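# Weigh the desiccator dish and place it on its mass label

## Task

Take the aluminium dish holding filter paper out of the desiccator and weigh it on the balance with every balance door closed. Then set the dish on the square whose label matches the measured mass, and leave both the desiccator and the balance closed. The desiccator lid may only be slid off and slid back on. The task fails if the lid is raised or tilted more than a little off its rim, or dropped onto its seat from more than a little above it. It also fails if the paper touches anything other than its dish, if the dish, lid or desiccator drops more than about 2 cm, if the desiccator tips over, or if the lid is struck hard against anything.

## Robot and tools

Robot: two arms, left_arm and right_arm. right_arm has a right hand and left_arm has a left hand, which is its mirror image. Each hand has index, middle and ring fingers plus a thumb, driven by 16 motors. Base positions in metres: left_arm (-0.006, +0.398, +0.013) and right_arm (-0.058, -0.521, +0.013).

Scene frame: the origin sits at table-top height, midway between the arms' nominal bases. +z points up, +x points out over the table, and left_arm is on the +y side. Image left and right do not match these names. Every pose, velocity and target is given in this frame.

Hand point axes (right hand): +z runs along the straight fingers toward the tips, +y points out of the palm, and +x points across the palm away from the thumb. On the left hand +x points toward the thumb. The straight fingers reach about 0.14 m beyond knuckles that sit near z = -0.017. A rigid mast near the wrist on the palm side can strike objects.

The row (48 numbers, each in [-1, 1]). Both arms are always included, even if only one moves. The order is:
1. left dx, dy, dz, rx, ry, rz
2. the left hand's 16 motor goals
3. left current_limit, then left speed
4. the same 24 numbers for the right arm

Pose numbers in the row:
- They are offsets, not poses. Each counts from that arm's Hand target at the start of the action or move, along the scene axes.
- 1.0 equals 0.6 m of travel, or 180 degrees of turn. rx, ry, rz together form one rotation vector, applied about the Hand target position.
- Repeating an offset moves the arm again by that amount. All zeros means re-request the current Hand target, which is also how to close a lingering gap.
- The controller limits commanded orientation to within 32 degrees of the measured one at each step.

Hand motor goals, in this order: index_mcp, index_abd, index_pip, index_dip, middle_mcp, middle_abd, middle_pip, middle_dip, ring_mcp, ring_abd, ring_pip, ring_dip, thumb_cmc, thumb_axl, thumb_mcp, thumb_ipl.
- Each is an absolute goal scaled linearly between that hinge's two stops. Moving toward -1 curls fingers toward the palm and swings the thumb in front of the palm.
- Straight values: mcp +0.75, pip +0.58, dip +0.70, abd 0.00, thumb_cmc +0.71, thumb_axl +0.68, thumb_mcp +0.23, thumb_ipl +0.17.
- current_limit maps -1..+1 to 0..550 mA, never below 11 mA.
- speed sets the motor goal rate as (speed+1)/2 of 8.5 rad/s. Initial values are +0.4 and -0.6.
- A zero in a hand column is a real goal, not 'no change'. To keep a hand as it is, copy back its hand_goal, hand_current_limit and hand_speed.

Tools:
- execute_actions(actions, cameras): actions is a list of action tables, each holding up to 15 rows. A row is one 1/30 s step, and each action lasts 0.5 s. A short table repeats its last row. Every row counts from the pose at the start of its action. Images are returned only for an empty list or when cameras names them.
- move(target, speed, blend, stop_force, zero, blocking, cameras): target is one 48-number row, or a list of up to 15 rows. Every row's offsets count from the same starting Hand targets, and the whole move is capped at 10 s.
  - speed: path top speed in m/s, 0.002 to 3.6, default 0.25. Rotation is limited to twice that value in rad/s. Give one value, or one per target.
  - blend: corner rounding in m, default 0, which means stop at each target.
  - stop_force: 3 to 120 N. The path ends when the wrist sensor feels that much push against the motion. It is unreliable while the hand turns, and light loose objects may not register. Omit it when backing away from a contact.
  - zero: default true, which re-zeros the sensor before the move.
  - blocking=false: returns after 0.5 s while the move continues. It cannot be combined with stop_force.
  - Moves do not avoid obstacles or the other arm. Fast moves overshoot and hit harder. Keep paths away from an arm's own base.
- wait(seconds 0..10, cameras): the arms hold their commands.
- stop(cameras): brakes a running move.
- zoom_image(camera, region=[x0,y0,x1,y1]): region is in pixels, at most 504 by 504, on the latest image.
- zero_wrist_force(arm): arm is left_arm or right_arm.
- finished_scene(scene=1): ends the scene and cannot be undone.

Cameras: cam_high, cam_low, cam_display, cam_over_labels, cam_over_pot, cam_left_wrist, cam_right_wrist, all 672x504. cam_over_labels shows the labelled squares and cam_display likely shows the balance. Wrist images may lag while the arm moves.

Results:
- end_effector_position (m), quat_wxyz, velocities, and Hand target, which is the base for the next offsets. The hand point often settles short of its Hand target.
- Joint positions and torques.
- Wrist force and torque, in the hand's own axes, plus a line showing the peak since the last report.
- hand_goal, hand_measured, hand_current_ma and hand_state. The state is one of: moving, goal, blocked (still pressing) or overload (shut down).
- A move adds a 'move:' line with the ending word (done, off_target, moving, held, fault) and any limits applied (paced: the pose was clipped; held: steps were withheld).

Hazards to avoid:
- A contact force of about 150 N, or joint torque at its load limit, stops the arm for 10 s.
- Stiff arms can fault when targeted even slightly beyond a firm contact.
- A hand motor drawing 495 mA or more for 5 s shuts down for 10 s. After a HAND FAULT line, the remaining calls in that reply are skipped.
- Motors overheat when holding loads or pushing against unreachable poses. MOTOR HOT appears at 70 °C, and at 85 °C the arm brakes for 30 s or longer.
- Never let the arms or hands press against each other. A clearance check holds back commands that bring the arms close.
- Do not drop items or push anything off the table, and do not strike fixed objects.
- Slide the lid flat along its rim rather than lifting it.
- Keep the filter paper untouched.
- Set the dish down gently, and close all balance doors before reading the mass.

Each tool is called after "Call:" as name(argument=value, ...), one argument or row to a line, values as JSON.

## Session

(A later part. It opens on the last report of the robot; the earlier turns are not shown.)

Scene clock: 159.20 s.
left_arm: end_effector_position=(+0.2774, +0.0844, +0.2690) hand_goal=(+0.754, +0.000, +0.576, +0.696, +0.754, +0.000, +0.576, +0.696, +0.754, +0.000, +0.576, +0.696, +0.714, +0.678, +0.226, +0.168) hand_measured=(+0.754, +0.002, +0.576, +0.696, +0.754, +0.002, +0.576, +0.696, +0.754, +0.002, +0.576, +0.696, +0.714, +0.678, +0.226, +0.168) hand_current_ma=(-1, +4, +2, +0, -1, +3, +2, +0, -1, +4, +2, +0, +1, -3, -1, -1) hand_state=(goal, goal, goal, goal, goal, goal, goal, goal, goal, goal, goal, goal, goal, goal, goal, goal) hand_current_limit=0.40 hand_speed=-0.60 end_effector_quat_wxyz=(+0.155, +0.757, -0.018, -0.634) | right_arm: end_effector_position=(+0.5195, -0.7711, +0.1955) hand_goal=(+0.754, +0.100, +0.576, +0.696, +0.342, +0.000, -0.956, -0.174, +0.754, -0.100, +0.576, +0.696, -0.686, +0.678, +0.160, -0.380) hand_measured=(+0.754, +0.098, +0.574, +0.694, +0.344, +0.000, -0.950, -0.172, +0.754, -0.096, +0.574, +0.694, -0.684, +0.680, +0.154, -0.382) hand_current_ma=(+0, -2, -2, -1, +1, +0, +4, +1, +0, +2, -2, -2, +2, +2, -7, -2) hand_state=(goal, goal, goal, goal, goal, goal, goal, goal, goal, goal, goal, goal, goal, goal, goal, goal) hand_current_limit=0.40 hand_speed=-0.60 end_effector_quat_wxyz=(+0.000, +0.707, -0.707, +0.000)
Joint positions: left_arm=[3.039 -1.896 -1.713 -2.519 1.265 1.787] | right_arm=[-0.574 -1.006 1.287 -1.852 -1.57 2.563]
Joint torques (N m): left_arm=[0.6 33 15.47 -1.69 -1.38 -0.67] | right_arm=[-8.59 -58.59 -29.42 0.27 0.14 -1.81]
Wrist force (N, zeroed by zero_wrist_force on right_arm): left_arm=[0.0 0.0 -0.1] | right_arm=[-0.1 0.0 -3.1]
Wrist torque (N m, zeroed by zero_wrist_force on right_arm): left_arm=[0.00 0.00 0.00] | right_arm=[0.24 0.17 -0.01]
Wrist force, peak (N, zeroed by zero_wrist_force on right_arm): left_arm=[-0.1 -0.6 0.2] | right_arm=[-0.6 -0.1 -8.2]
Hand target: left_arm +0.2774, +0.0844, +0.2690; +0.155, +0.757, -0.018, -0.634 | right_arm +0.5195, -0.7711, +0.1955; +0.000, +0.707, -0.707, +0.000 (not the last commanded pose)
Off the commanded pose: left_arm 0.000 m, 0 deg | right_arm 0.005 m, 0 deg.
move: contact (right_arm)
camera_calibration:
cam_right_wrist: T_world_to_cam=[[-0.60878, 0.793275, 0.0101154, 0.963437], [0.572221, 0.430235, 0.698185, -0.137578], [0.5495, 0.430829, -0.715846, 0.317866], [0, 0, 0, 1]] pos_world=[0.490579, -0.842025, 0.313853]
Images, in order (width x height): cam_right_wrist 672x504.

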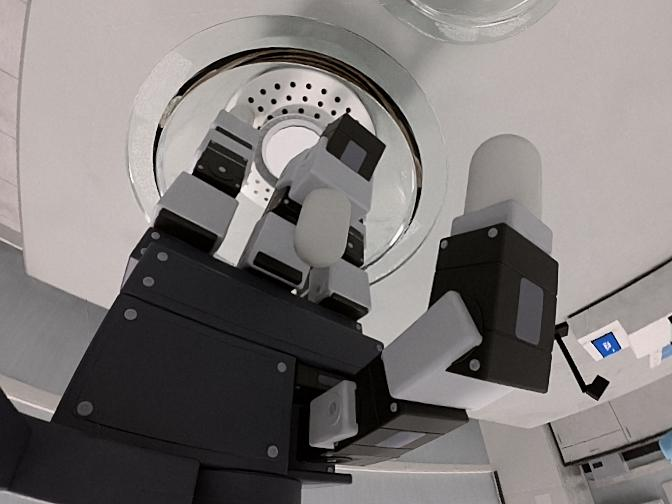

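Call:
move(
  target=[
    [0,0,0,0,0,0, 0.754,0,0.576,0.696,0.754,0,0.576,0.696,0.754,0,0.576,0.696,0.714,0.678,0.226,0.168,0.4,-0.6, 0,0,0.0022,0,0,0, 0.754,0.1,0.576,0.696,0.342,0,-0.956,-0.174,0.754,-0.1,0.576,0.696,-0.686,0.678,0.16,-0.38,0.4,-0.93],
    [0,0,0,0,0,0, 0.754,0,0.576,0.696,0.754,0,0.576,0.696,0.754,0,0.576,0.696,0.714,0.678,0.226,0.168,0.4,-0.6, 0,0,0.0022,0,0,0, 0.754,0.01,0.576,0.696,0.342,0,-0.956,-0.174,0.754,-0.01,0.576,0.696,-0.686,0.678,0.16,-0.38,0,-0.93],
  ],
  speed=0.01,
  cameras=["cam_right_wrist","cam_over_pot"],
)

Call:
zoom_image(
  camera="cam_right_wrist",
  region=[220, 70, 360, 190],
)

Call:
zoom_image(
  camera="cam_over_pot",
  region=[260, 160, 400, 280],
)

Scene clock: 161.30 s.
left_arm: end_effector_position=(+0.2774, +0.0844, +0.2690) hand_goal=(+0.754, +0.000, +0.576, +0.696, +0.754, +0.000, +0.576, +0.696, +0.754, +0.000, +0.576, +0.696, +0.714, +0.678, +0.226, +0.168) hand_measured=(+0.754, +0.002, +0.576, +0.696, +0.754, +0.002, +0.576, +0.696, +0.754, +0.002, +0.576, +0.696, +0.714, +0.678, +0.226, +0.168) hand_current_ma=(-1, +4, +2, +0, -1, +3, +2, +0, -1, +4, +2, +0, +1, -3, -1, -1) hand_state=(goal, goal, goal, goal, goal, goal, goal, goal, goal, goal, goal, goal, goal, goal, goal, goal) hand_current_limit=0.40 hand_speed=-0.60 end_effector_quat_wxyz=(+0.155, +0.757, -0.018, -0.634) | right_arm: end_effector_position=(+0.5195, -0.7711, +0.1968) hand_goal=(+0.754, +0.010, +0.576, +0.696, +0.342, +0.000, -0.956, -0.174, +0.754, -0.010, +0.576, +0.696, -0.686, +0.678, +0.160, -0.380) hand_measured=(+0.754, +0.026, +0.574, +0.694, +0.344, +0.000, -0.950, -0.172, +0.754, -0.026, +0.574, +0.694, -0.684, +0.680, +0.154, -0.382) hand_current_ma=(+0, +17, -2, -1, +1, +0, +4, +1, +0, -17, -2, -2, +2, +2, -7, -2) hand_state=(goal, goal, goal, goal, goal, goal, goal, goal, goal, goal, goal, goal, goal, goal, goal, goal) hand_current_limit=0.00 hand_speed=-0.93 end_effector_quat_wxyz=(+0.000, +0.707, -0.707, +0.000)
Joint positions: left_arm=[3.039 -1.896 -1.713 -2.519 1.265 1.787] | right_arm=[-0.574 -1.007 1.285 -1.849 -1.57 2.563]
Joint torques (N m): left_arm=[-0.57 32.07 15.36 -1.64 -1.4 -0.51] | right_arm=[-7.84 -61.04 -31.34 0.05 0.21 -1.94]
Wrist force (N, zeroed by zero_wrist_force on right_arm): left_arm=[-0.4 0.1 -0.1] | right_arm=[0.2 0.1 -0.1]
Wrist torque (N m, zeroed by zero_wrist_force on right_arm): left_arm=[0.02 0.04 -0.03] | right_arm=[0.01 -0.01 0.01]
Wrist force, peak (N, zeroed by zero_wrist_force on right_arm): left_arm=[-0.3 -0.5 0.4] | right_arm=[-0.1 0.1 -3.2]
Hand target: left_arm +0.2774, +0.0844, +0.2690; +0.155, +0.757, -0.018, -0.634 | right_arm +0.5195, -0.7711, +0.1968; +0.000, +0.707, -0.707, +0.000
Off the commanded pose: left_arm 0.000 m, 0 deg | right_arm 0.000 m, 0 deg.
move: done
camera_calibration:
cam_right_wrist: T_world_to_cam=[[-0.60878, 0.793275, 0.0101154, 0.963424], [0.572221, 0.430235, 0.698185, -0.138486], [0.5495, 0.430829, -0.715846, 0.318797], [0, 0, 0, 1]] pos_world=[0.490579, -0.842025, 0.315153]
Images, in order (width x height): cam_over_pot 672x504, cam_right_wrist 672x504.

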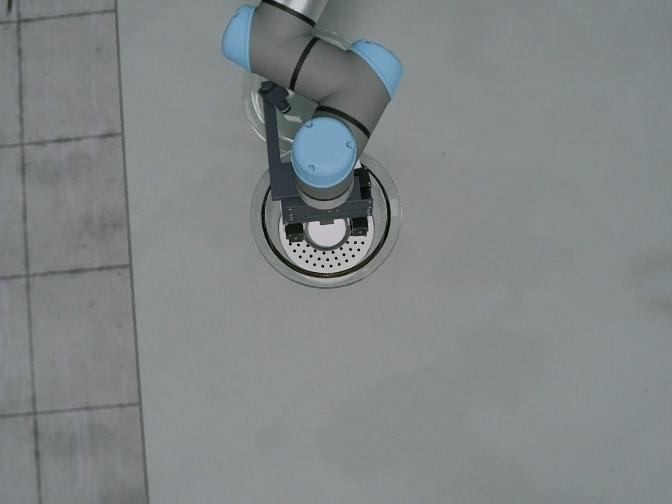

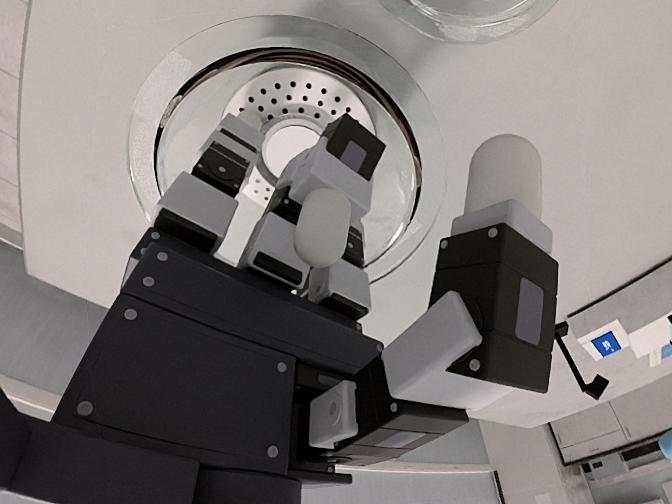

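Scaled by 3.600 from the camera's 672x504 image, which has a finer 960x720 frame.

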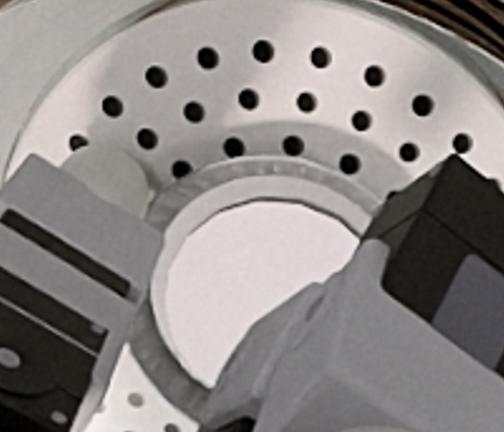

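Scaled by 3.600.

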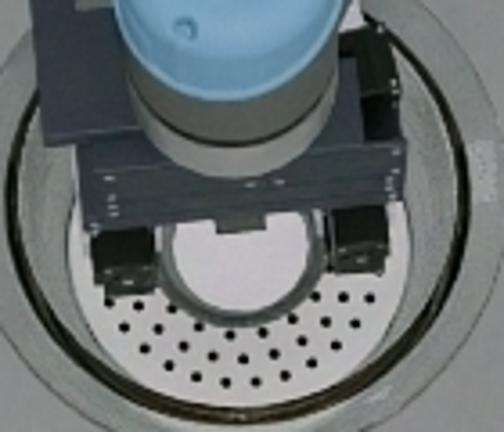

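Call:
move(
  target=[
    [0,0,0,0,0,0, 0.754,0,0.576,0.696,0.754,0,0.576,0.696,0.754,0,0.576,0.696,0.714,0.678,0.226,0.168,0.4,-0.6, 0,0,0,0,0,0, 0.754,-0.04,0.576,0.696,0.342,0,-0.956,-0.174,0.754,0.04,0.576,0.696,-0.686,0.678,0.16,-0.38,0,-0.93],
    [0,0,0,0,0,0, 0.754,0,0.576,0.696,0.754,0,0.576,0.696,0.754,0,0.576,0.696,0.714,0.678,0.226,0.168,0.4,-0.6, 0,0,0.01,0,0,0, 0.754,-0.04,0.576,0.696,0.342,0,-0.956,-0.174,0.754,0.04,0.576,0.696,-0.686,0.678,0.16,-0.38,0,-0.93],
  ],
  speed=0.01,
  cameras=["cam_right_wrist","cam_over_pot"],
)

Call:
zoom_image(
  camera="cam_right_wrist",
  region=[220, 70, 360, 190],
)

Call:
zoom_image(
  camera="cam_over_pot",
  region=[260, 160, 400, 280],
)

Scene clock: 163.67 s.
left_arm: end_effector_position=(+0.2774, +0.0844, +0.2690) hand_goal=(+0.754, +0.000, +0.576, +0.696, +0.754, +0.000, +0.576, +0.696, +0.754, +0.000, +0.576, +0.696, +0.714, +0.678, +0.226, +0.168) hand_measured=(+0.754, +0.002, +0.576, +0.696, +0.754, +0.002, +0.576, +0.696, +0.754, +0.002, +0.576, +0.696, +0.714, +0.678, +0.226, +0.168) hand_current_ma=(-1, +4, +2, +0, -1, +3, +2, +0, -1, +4, +2, +0, +1, -3, -1, -1) hand_state=(goal, goal, goal, goal, goal, goal, goal, goal, goal, goal, goal, goal, goal, goal, goal, goal) hand_current_limit=0.40 hand_speed=-0.60 end_effector_quat_wxyz=(+0.155, +0.757, -0.018, -0.634) | right_arm: end_effector_position=(+0.5195, -0.7711, +0.2026) hand_goal=(+0.754, -0.040, +0.576, +0.696, +0.342, +0.000, -0.956, -0.174, +0.754, +0.040, +0.576, +0.696, -0.686, +0.678, +0.160, -0.380) hand_measured=(+0.754, +0.022, +0.574, +0.694, +0.344, +0.000, -0.950, -0.172, +0.754, -0.018, +0.574, +0.694, -0.684, +0.680, +0.154, -0.382) hand_current_ma=(+0, +121, -2, -1, +1, +0, +4, +1, +0, -113, -2, -2, +2, +2, -7, -2) hand_state=(goal, blocked, goal, goal, goal, goal, goal, goal, goal, blocked, goal, goal, goal, goal, goal, goal) hand_current_limit=0.00 hand_speed=-0.93 end_effector_quat_wxyz=(+0.000, +0.707, -0.707, +0.000)
Joint positions: left_arm=[3.039 -1.896 -1.713 -2.519 1.265 1.787] | right_arm=[-0.574 -1.01 1.276 -1.836 -1.57 2.563]
Joint torques (N m): left_arm=[-0.11 32.01 15.22 -1.71 -1.43 -0.57] | right_arm=[-7.95 -60.43 -31.63 0.15 0.14 -2.03]
Wrist force (N, zeroed by zero_wrist_force on right_arm): left_arm=[-0.1 -0.3 0.4] | right_arm=[0.4 0.1 0.1]
Wrist torque (N m, zeroed by zero_wrist_force on right_arm): left_arm=[-0.08 0.03 0.00] | right_arm=[0.00 -0.05 0.02]
Wrist force, peak (N, zeroed by zero_wrist_force on right_arm): left_arm=[-0.3 -0.6 -0.2] | right_arm=[0.5 -0.1 0.1]
Hand target: left_arm +0.2774, +0.0844, +0.2690; +0.155, +0.757, -0.018, -0.634 | right_arm +0.5195, -0.7711, +0.2028; +0.000, +0.707, -0.707, +0.000
Off the commanded pose: left_arm 0.000 m, 0 deg | right_arm 0.000 m, 0 deg.
move: done
camera_calibration:
cam_right_wrist: T_world_to_cam=[[-0.608737, 0.793308, 0.0100584, 0.96339], [0.572244, 0.430254, 0.698154, -0.14252], [0.549523, 0.430748, -0.715877, 0.322879], [0, 0, 0, 1]] pos_world=[0.490578, -0.842025, 0.320953]
Images, in order (width x height): cam_over_pot 672x504, cam_right_wrist 672x504.

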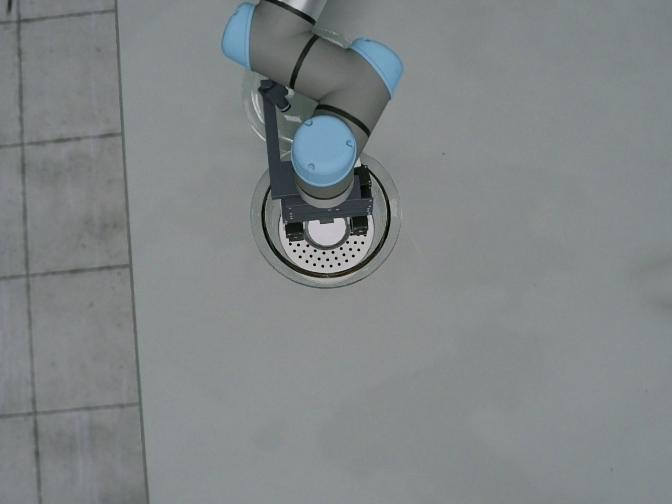

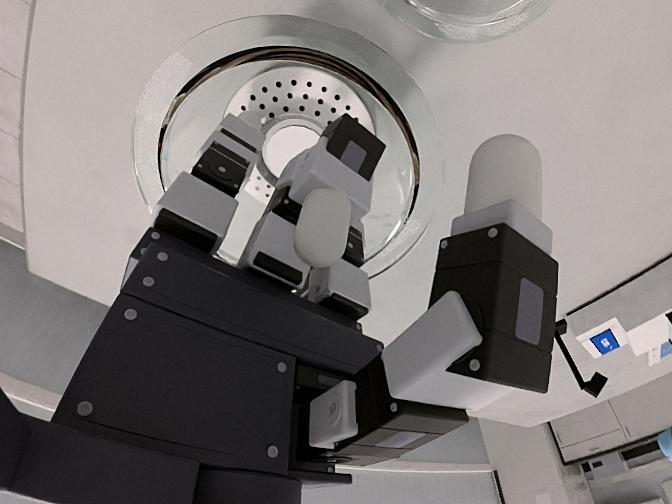

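Scaled by 3.600 from the camera's 672x504 image, which has a finer 960x720 frame.

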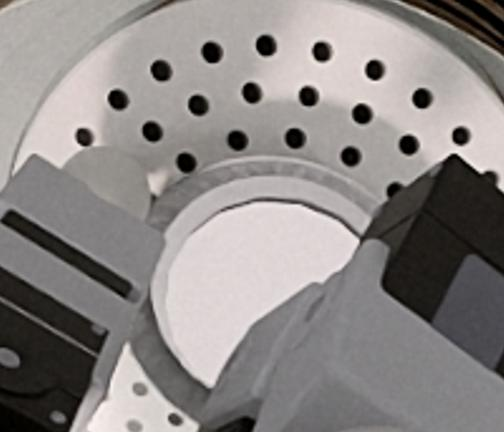

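Scaled by 3.600.

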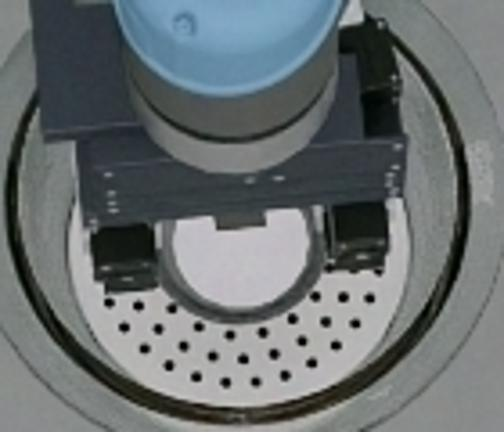

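Call:
move(
  target=[
    [0,0.1,0.2,0,0,0, 0.754,0,0.576,0.696,0.754,0,0.576,0.696,0.754,0,0.576,0.696,0.714,0.678,0.226,0.168,0.4,-0.6, 0,0,0,0,0,0, 0.754,-0.04,0.576,0.696,0.342,0,-0.956,-0.174,0.754,0.04,0.576,0.696,-0.686,0.678,0.16,-0.38,0,-0.93],
    [-0.045,0.026,0.2,-0.2554,-0.4208,-0.3942, 0.754,0,0.576,0.696,0.754,0,0.576,0.696,0.754,0,0.576,0.696,0.714,0.678,0.226,0.168,0.4,-0.6, 0,0,0,0,0,0, 0.754,-0.04,0.576,0.696,0.342,0,-0.956,-0.174,0.754,0.04,0.576,0.696,-0.686,0.678,0.16,-0.38,0,-0.93],
  ],
  speed=0.25,
  cameras=["all"],
)

Scene clock: 173.23 s.
left_arm: end_effector_position=(+0.2504, +0.1000, +0.3890) hand_goal=(+0.754, +0.000, +0.576, +0.696, +0.754, +0.000, +0.576, +0.696, +0.754, +0.000, +0.576, +0.696, +0.714, +0.678, +0.226, +0.168) hand_measured=(+0.756, +0.002, +0.576, +0.696, +0.756, +0.002, +0.576, +0.696, +0.756, +0.002, +0.576, +0.696, +0.716, +0.678, +0.224, +0.168) hand_current_ma=(+4, +6, +2, +0, +5, +5, +2, +0, +4, +6, +2, +0, +5, -3, -10, -1) hand_state=(goal, goal, goal, goal, goal, goal, goal, goal, goal, goal, goal, goal, goal, goal, goal, goal) hand_current_limit=0.40 hand_speed=-0.60 end_effector_quat_wxyz=(+0.000, +0.707, -0.707, +0.000) | right_arm: end_effector_position=(+0.5195, -0.7711, +0.2028) hand_goal=(+0.754, -0.040, +0.576, +0.696, +0.342, +0.000, -0.956, -0.174, +0.754, +0.040, +0.576, +0.696, -0.686, +0.678, +0.160, -0.380) hand_measured=(+0.754, +0.022, +0.574, +0.694, +0.344, +0.000, -0.950, -0.172, +0.754, -0.018, +0.574, +0.694, -0.684, +0.680, +0.154, -0.382) hand_current_ma=(+0, +121, -2, -1, +1, +0, +4, +1, +0, -113, -2, -2, +2, +2, -7, -2) hand_state=(goal, blocked, goal, goal, goal, goal, goal, goal, goal, blocked, goal, goal, goal, goal, goal, goal) hand_current_limit=0.00 hand_speed=-0.93 end_effector_quat_wxyz=(+0.000, +0.707, -0.707, +0.000)
Joint positions: left_arm=[2.762 -1.399 -1.68 -1.633 1.571 2.771] | right_arm=[-0.574 -1.011 1.276 -1.836 -1.57 2.563]
Joint torques (N m): left_arm=[-7.45 22.07 9.02 3.75 -1.49 1.5] | right_arm=[-7.07 -55.77 -31.29 -0.02 0.17 -1.91]
Wrist force (N, zeroed by zero_wrist_force on right_arm): left_arm=[-1.1 -0.7 1.0] | right_arm=[0.4 -0.1 0.0]
Wrist torque (N m, zeroed by zero_wrist_force on right_arm): left_arm=[-0.28 0.03 -0.24] | right_arm=[-0.01 -0.05 0.03]
Wrist force, peak (N, zeroed by zero_wrist_force on right_arm): left_arm=[-1.4 -0.9 1.1] | right_arm=[0.5 0.1 -0.2]
Hand target: left_arm +0.2504, +0.1000, +0.3890; +0.000, +0.707, -0.707, +0.000 | right_arm +0.5195, -0.7711, +0.2028; +0.000, +0.707, -0.707, +0.000
Off the commanded pose: left_arm 0.000 m, 0 deg | right_arm 0.000 m, 0 deg.
move: done
camera_calibration:
cam_left_wrist: T_world_to_cam=[[0.665946, 0.745999, -0.00107816, -0.269953], [0.486034, -0.43278, 0.759257, -0.429603], [0.565939, -0.506148, -0.65079, 0.287535], [0, 0, 0, 1]] pos_world=[0.225848, 0.160996, 0.513013]
cam_right_wrist: T_world_to_cam=[[-0.608737, 0.793308, 0.0100584, 0.963388], [0.572244, 0.430254, 0.698154, -0.14266], [0.549523, 0.430748, -0.715877, 0.323023], [0, 0, 0, 1]] pos_world=[0.490578, -0.842025, 0.321153]

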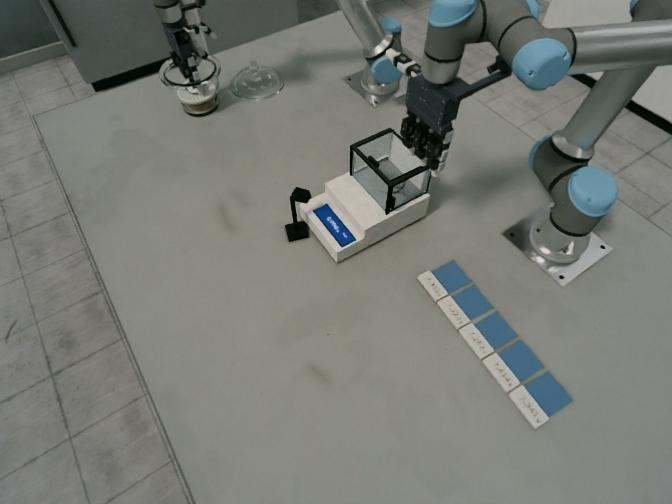

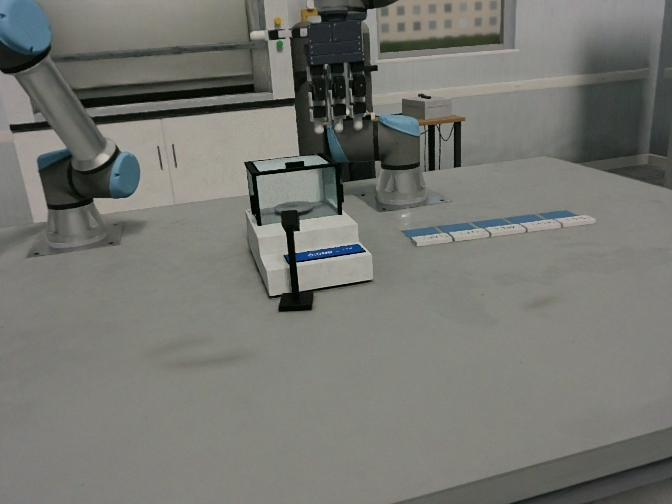

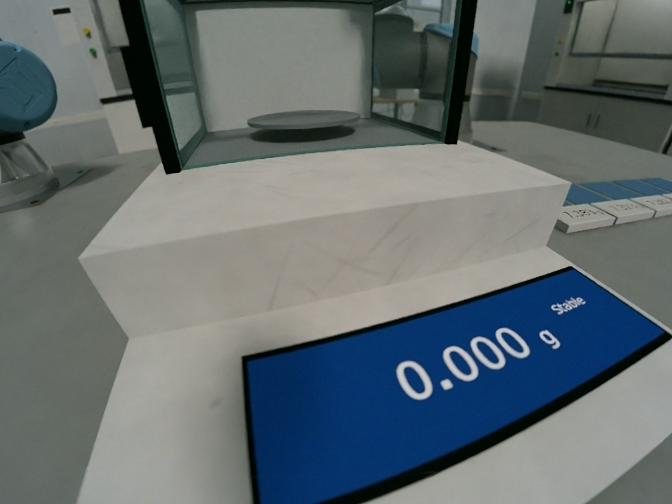

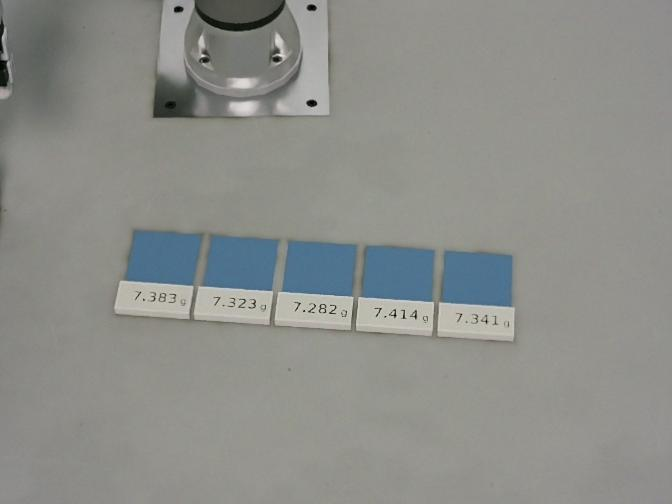

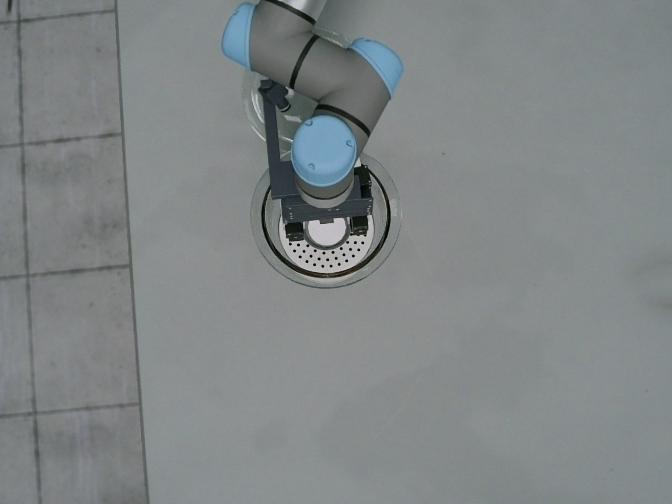

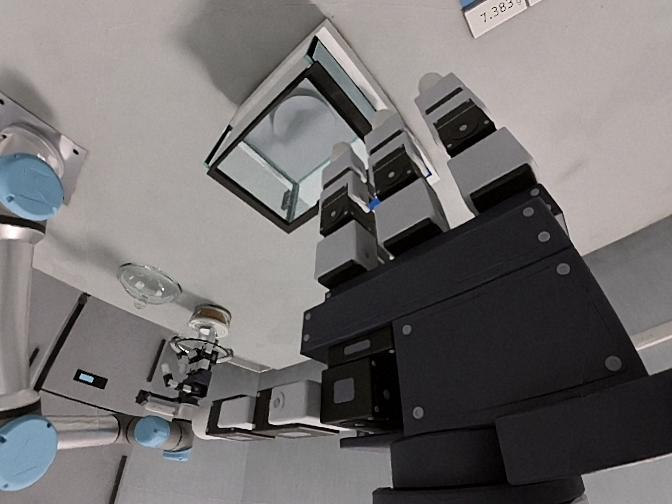

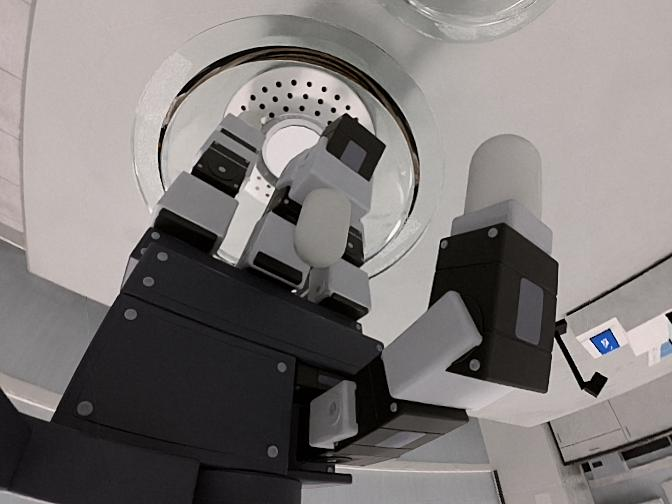

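Call:
zoom_image(
  camera="cam_left_wrist",
  region=[180, 10, 450, 250],
)

Call:
zoom_image(
  camera="cam_high",
  region=[330, 110, 450, 240],
)

Call:
zoom_image(
  camera="cam_low",
  region=[230, 140, 390, 320],
)

Scaled by 1.867 from the camera's 672x504 image, which has a finer 960x720 frame.

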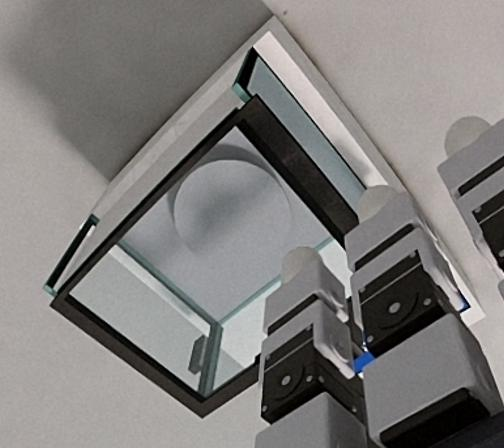

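Scaled by 3.877.

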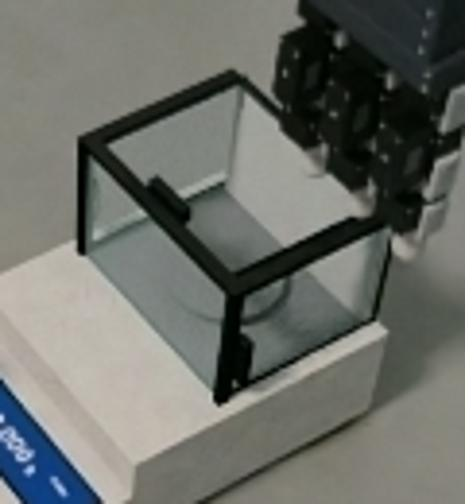

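Scaled by 2.800.

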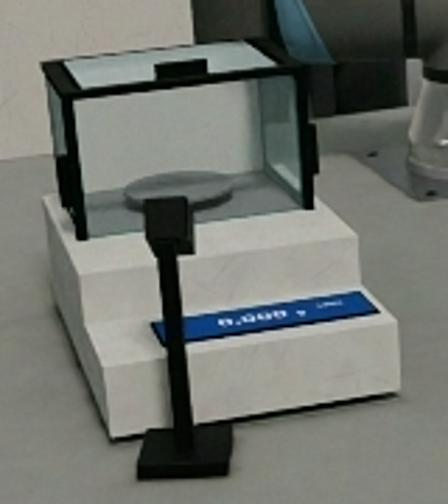

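Call:
move(
  target=[0.1,0.15,0.018,0,0,0, 0.754,0.1,0.576,0.696,0.342,0,-0.956,-0.174,0.754,-0.1,0.576,0.696,0.714,0.678,0.226,0.168,0.4,-0.6, 0,0,0,0,0,0, 0.754,-0.04,0.576,0.696,0.342,0,-0.956,-0.174,0.754,0.04,0.576,0.696,-0.686,0.678,0.16,-0.38,0,-0.93],
  speed=0.25,
  cameras=["cam_left_wrist","cam_high"],
)

Call:
zoom_image(
  camera="cam_left_wrist",
  region=[80, 10, 400, 250],
)

Scene clock: 176.63 s.
left_arm: end_effector_position=(+0.3104, +0.1900, +0.3998) hand_goal=(+0.754, +0.100, +0.576, +0.696, +0.342, +0.000, -0.956, -0.174, +0.754, -0.100, +0.576, +0.696, +0.714, +0.678, +0.226, +0.168) hand_measured=(+0.754, +0.096, +0.576, +0.696, +0.352, +0.002, -0.950, -0.172, +0.754, -0.096, +0.576, +0.696, +0.716, +0.678, +0.224, +0.168) hand_current_ma=(+2, -12, +2, +0, +46, +5, +24, +9, +3, +12, +2, +0, +5, -3, -10, -1) hand_state=(goal, goal, goal, goal, goal, goal, goal, goal, goal, goal, goal, goal, goal, goal, goal, goal) hand_current_limit=0.40 hand_speed=-0.60 end_effector_quat_wxyz=(+0.000, +0.707, -0.707, +0.000) | right_arm: end_effector_position=(+0.5195, -0.7711, +0.2028) hand_goal=(+0.754, -0.040, +0.576, +0.696, +0.342, +0.000, -0.956, -0.174, +0.754, +0.040, +0.576, +0.696, -0.686, +0.678, +0.160, -0.380) hand_measured=(+0.754, +0.022, +0.574, +0.694, +0.344, +0.000, -0.950, -0.172, +0.754, -0.018, +0.574, +0.694, -0.684, +0.680, +0.154, -0.382) hand_current_ma=(+0, +121, -2, -1, +1, +0, +4, +1, +0, -113, -2, -2, +2, +2, -7, -2) hand_state=(goal, blocked, goal, goal, goal, goal, goal, goal, goal, blocked, goal, goal, goal, goal, goal, goal) hand_current_limit=0.00 hand_speed=-0.93 end_effector_quat_wxyz=(+0.000, +0.707, -0.707, +0.000)
Joint positions: left_arm=[3.005 -1.409 -1.644 -1.659 1.571 3.014] | right_arm=[-0.574 -1.011 1.276 -1.836 -1.57 2.563]
Joint torques (N m): left_arm=[8.52 8.29 33.43 0.85 -1.49 1.62] | right_arm=[-6.73 -53.62 -31.03 -0.04 0.01 -1.83]
Wrist force (N, zeroed by zero_wrist_force on right_arm): left_arm=[-1.0 -0.6 0.8] | right_arm=[0.2 0.1 -0.1]
Wrist torque (N m, zeroed by zero_wrist_force on right_arm): left_arm=[-0.21 0.01 -0.22] | right_arm=[0.02 -0.02 0.01]
Wrist force, peak (N, zeroed by zero_wrist_force on right_arm): left_arm=[-1.9 -1.4 1.0] | right_arm=[0.5 0.1 -0.1]
Hand target: left_arm +0.3104, +0.1900, +0.3998; +0.000, +0.707, -0.707, +0.000 | right_arm +0.5195, -0.7711, +0.2028; +0.000, +0.707, -0.707, +0.000
Off the commanded pose: left_arm 0.000 m, 0 deg | right_arm 0.000 m, 0 deg.
move: done
camera_calibration:
cam_left_wrist: T_world_to_cam=[[0.666128, 0.745837, -0.00102545, -0.377077], [0.485724, -0.43277, 0.759462, -0.428034], [0.565991, -0.506397, -0.650551, 0.306084], [0, 0, 0, 1]] pos_world=[0.285847, 0.250997, 0.523813]
Images, in order (width x height): cam_high 672x504, cam_left_wrist 672x504.

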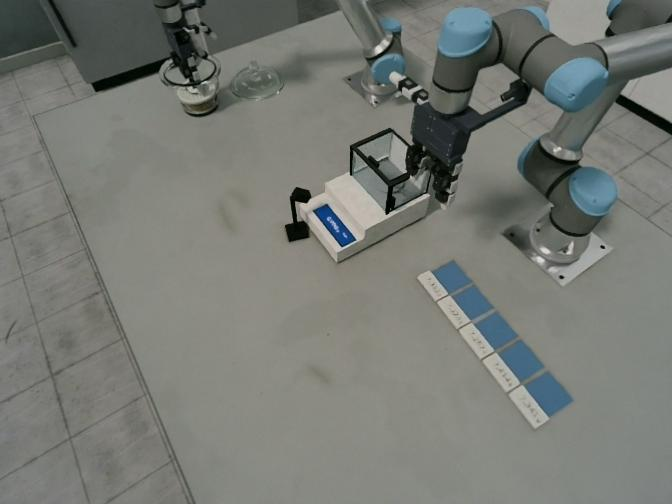

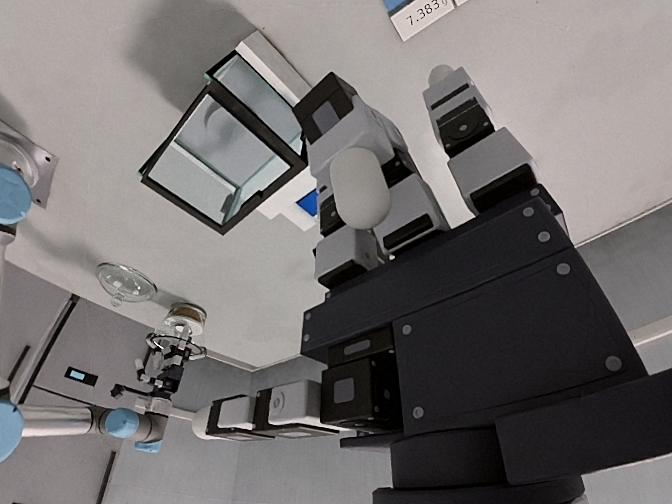

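Scaled by 1.575 from the camera's 672x504 image, which has a finer 960x720 frame.

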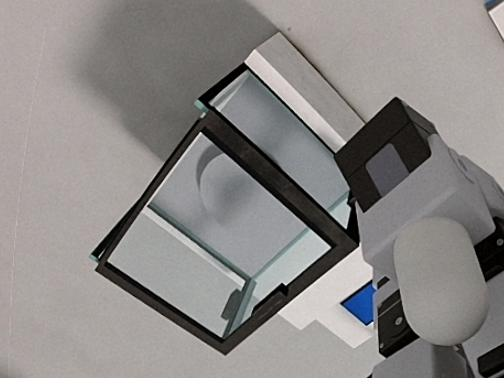

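Call:
move(
  target=[
    [0.0027,-0.179,0,0,0,0, 0.754,0.1,0.576,0.696,0.342,0,-0.956,-0.174,0.754,-0.1,0.576,0.696,0.714,0.678,0.226,0.168,0.4,-0.6, 0,0,0,0,0,0, 0.754,-0.04,0.576,0.696,0.342,0,-0.956,-0.174,0.754,0.04,0.576,0.696,-0.686,0.678,0.16,-0.38,0,-0.93],
    [0.0027,-0.179,-0.06,0,0,0, 0.754,0.1,0.576,0.696,0.342,0,-0.956,-0.174,0.754,-0.1,0.576,0.696,0.714,0.678,0.226,0.168,0.4,-0.6, 0,0,0,0,0,0, 0.754,-0.04,0.576,0.696,0.342,0,-0.956,-0.174,0.754,0.04,0.576,0.696,-0.686,0.678,0.16,-0.38,0,-0.93],
  ],
  speed=0.15,
  cameras=["cam_left_wrist"],
)

Call:
zero_wrist_force(
  arm="left_arm",
)

Call:
move(
  target=[0,0,-0.05,0,0,0, 0.754,0.1,0.576,0.696,0.342,0,-0.956,-0.174,0.754,-0.1,0.576,0.696,0.714,0.678,0.226,0.168,0.4,-0.6, 0,0,0,0,0,0, 0.754,-0.04,0.576,0.696,0.342,0,-0.956,-0.174,0.754,0.04,0.576,0.696,-0.686,0.678,0.16,-0.38,0,-0.93],
  speed=0.01,
  stop_force=3,
  cameras=["cam_left_wrist","cam_high","cam_low"],
)

Call:
zoom_image(
  camera="cam_left_wrist",
  region=[180, 60, 440, 300],
)

Call:
zoom_image(
  camera="cam_low",
  region=[230, 100, 390, 260],
)

Scene clock: 181.27 s.
left_arm: end_effector_position=(+0.3120, +0.0826, +0.3639) hand_goal=(+0.754, +0.100, +0.576, +0.696, +0.342, +0.000, -0.956, -0.174, +0.754, -0.100, +0.576, +0.696, +0.714, +0.678, +0.226, +0.168) hand_measured=(+0.754, +0.096, +0.576, +0.696, +0.352, +0.002, -0.950, -0.172, +0.754, -0.096, +0.576, +0.696, +0.716, +0.678, +0.224, +0.168) hand_current_ma=(+2, -12, +2, +0, +44, +5, +23, +9, +2, +12, +2, +0, +5, -3, -11, -1) hand_state=(goal, goal, goal, goal, goal, goal, goal, goal, goal, goal, goal, goal, goal, goal, goal, goal) hand_current_limit=0.40 hand_speed=-0.60 end_effector_quat_wxyz=(+0.000, +0.707, -0.707, +0.000) | right_arm: end_effector_position=(+0.5195, -0.7711, +0.2028) hand_goal=(+0.754, -0.040, +0.576, +0.696, +0.342, +0.000, -0.956, -0.174, +0.754, +0.040, +0.576, +0.696, -0.686, +0.678, +0.160, -0.380) hand_measured=(+0.754, +0.022, +0.574, +0.694, +0.344, +0.000, -0.950, -0.172, +0.754, -0.018, +0.574, +0.694, -0.684, +0.680, +0.154, -0.382) hand_current_ma=(+0, +121, -2, -1, +1, +0, +4, +1, +0, -113, -2, -2, +2, +2, -7, -2) hand_state=(goal, blocked, goal, goal, goal, goal, goal, goal, goal, blocked, goal, goal, goal, goal, goal, goal) hand_current_limit=0.00 hand_speed=-0.93 end_effector_quat_wxyz=(+0.000, +0.707, -0.707, +0.000)
Joint positions: left_arm=[2.774 -1.544 -1.614 -1.554 1.571 2.784] | right_arm=[-0.574 -1.011 1.276 -1.836 -1.57 2.563]
Joint torques (N m): left_arm=[7.14 28.88 9.52 3.8 -1.44 -2.09] | right_arm=[-6.13 -48.02 -31.42 -0.2 0.12 -1.85]
Wrist force (N, zeroed by zero_wrist_force on right_arm): left_arm=[-1.2 -0.4 1.0] | right_arm=[0.3 0.1 0.0]
Wrist torque (N m, zeroed by zero_wrist_force on right_arm): left_arm=[-0.21 0.05 -0.19] | right_arm=[0.01 -0.03 0.02]
Wrist force, peak (N, zeroed by zero_wrist_force on right_arm): left_arm=[-1.9 -0.4 1.1] | right_arm=[0.6 0.0 -0.1]
Hand target: left_arm +0.3120, +0.0826, +0.3638; +0.000, +0.707, -0.707, +0.000 | right_arm +0.5195, -0.7711, +0.2028; +0.000, +0.707, -0.707, +0.000
Off the commanded pose: left_arm 0.000 m, 0 deg | right_arm 0.000 m, 0 deg.
move: done
camera_calibration:
cam_left_wrist: T_world_to_cam=[[0.666206, 0.745767, -0.00101769, -0.298093], [0.485693, -0.432841, 0.759441, -0.447997], [0.565926, -0.506439, -0.650575, 0.227473], [0, 0, 0, 1]] pos_world=[0.287447, 0.143597, 0.487913]
Images, in order (width x height): cam_left_wrist 672x504.

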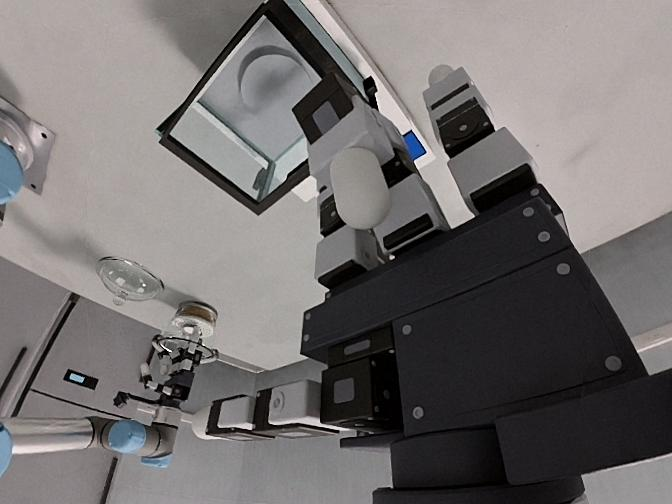

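Wrist force sensor zeroed.

Scene clock: 185.33 s.
left_arm: end_effector_position=(+0.3120, +0.0826, +0.3350) hand_goal=(+0.754, +0.100, +0.576, +0.696, +0.342, +0.000, -0.956, -0.174, +0.754, -0.100, +0.576, +0.696, +0.714, +0.678, +0.226, +0.168) hand_measured=(+0.754, +0.096, +0.576, +0.696, +0.352, +0.002, -0.950, -0.172, +0.754, -0.096, +0.576, +0.696, +0.716, +0.678, +0.224, +0.168) hand_current_ma=(+2, -11, +2, +0, +44, +5, +23, +9, +2, +12, +2, +0, +5, -3, -11, -1) hand_state=(goal, goal, goal, goal, goal, goal, goal, goal, goal, goal, goal, goal, goal, goal, goal, goal) hand_current_limit=0.40 hand_speed=-0.60 end_effector_quat_wxyz=(+0.000, +0.707, -0.707, +0.000) | right_arm: end_effector_position=(+0.5195, -0.7711, +0.2028) hand_goal=(+0.754, -0.040, +0.576, +0.696, +0.342, +0.000, -0.956, -0.174, +0.754, +0.040, +0.576, +0.696, -0.686, +0.678, +0.160, -0.380) hand_measured=(+0.754, +0.022, +0.574, +0.694, +0.344, +0.000, -0.950, -0.172, +0.754, -0.018, +0.574, +0.694, -0.684, +0.680, +0.154, -0.382) hand_current_ma=(+0, +121, -2, -1, +1, +0, +4, +1, +0, -113, -2, -2, +2, +2, -7, -2) hand_state=(goal, blocked, goal, goal, goal, goal, goal, goal, goal, blocked, goal, goal, goal, goal, goal, goal) hand_current_limit=0.00 hand_speed=-0.93 end_effector_quat_wxyz=(+0.000, +0.707, -0.707, +0.000)
Joint positions: left_arm=[2.774 -1.548 -1.685 -1.48 1.571 2.784] | right_arm=[-0.574 -1.011 1.276 -1.836 -1.57 2.563]
Joint torques (N m): left_arm=[7.18 25.07 32.42 0.42 -0.96 -1.93] | right_arm=[-6.18 -44.22 -30.94 -0.13 -0.03 -2.02]
Wrist force (N, zeroed by zero_wrist_force): left_arm=[-0.4 0.1 -3.3] | right_arm=[0.1 0.0 -0.1]
Wrist torque (N m, zeroed by zero_wrist_force): left_arm=[0.27 0.07 -0.03] | right_arm=[0.00 -0.01 0.00]
Wrist force, peak (N, zeroed by zero_wrist_force): left_arm=[-0.2 -0.2 -6.2] | right_arm=[0.5 0.0 -0.2]
Hand target: left_arm +0.3120, +0.0826, +0.3350; +0.000, +0.707, -0.707, +0.000 (not the last commanded pose) | right_arm +0.5195, -0.7711, +0.2028; +0.000, +0.707, -0.707, +0.000
Off the commanded pose: left_arm 0.001 m, 0 deg | right_arm 0.000 m, 0 deg.
move: contact (left_arm)
camera_calibration:
cam_left_wrist: T_world_to_cam=[[0.666128, 0.745837, -0.00102517, -0.298173], [0.485767, -0.432808, 0.759413, -0.426111], [0.565954, -0.506364, -0.650608, 0.208611], [0, 0, 0, 1]] pos_world=[0.287547, 0.143597, 0.459013]
Images, in order (width x height): cam_high 672x504, cam_low 672x504, cam_left_wrist 672x504.

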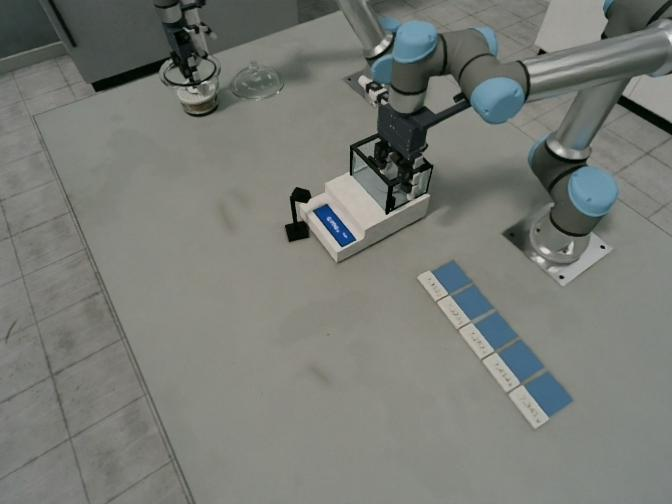

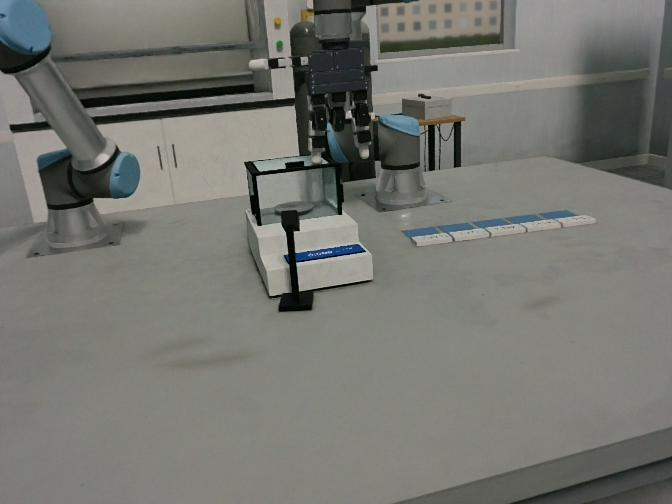

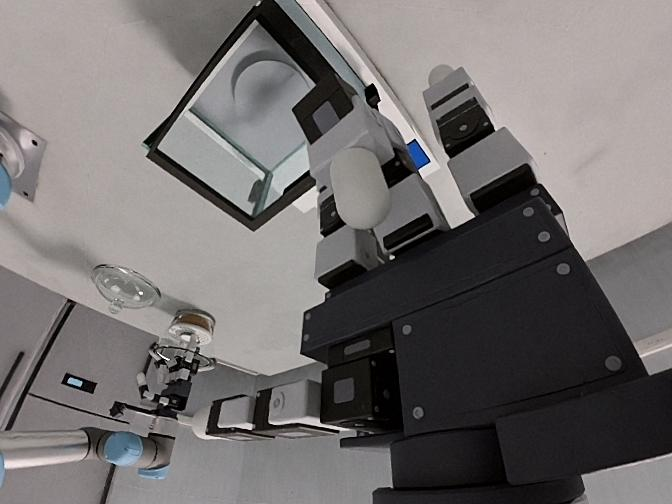

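Scaled by 1.938 from the camera's 672x504 image, which has a finer 960x720 frame.

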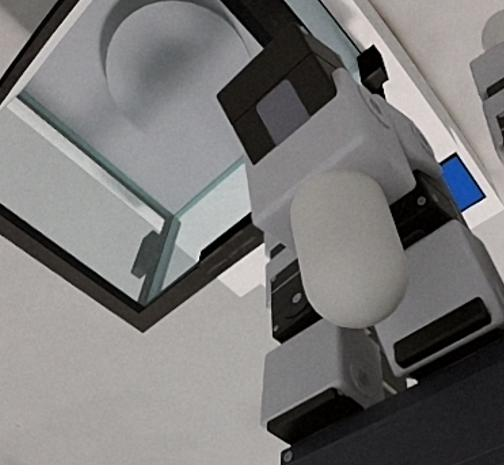

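Scaled by 3.150.

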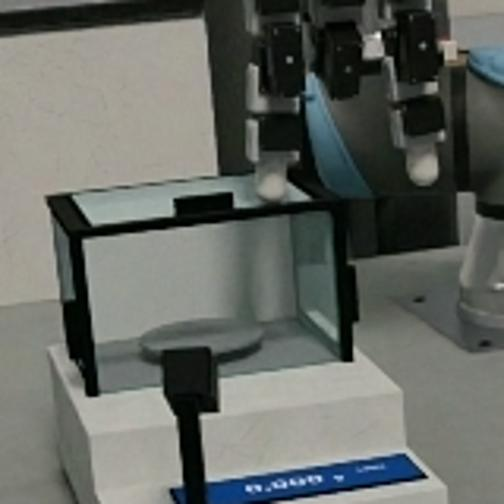

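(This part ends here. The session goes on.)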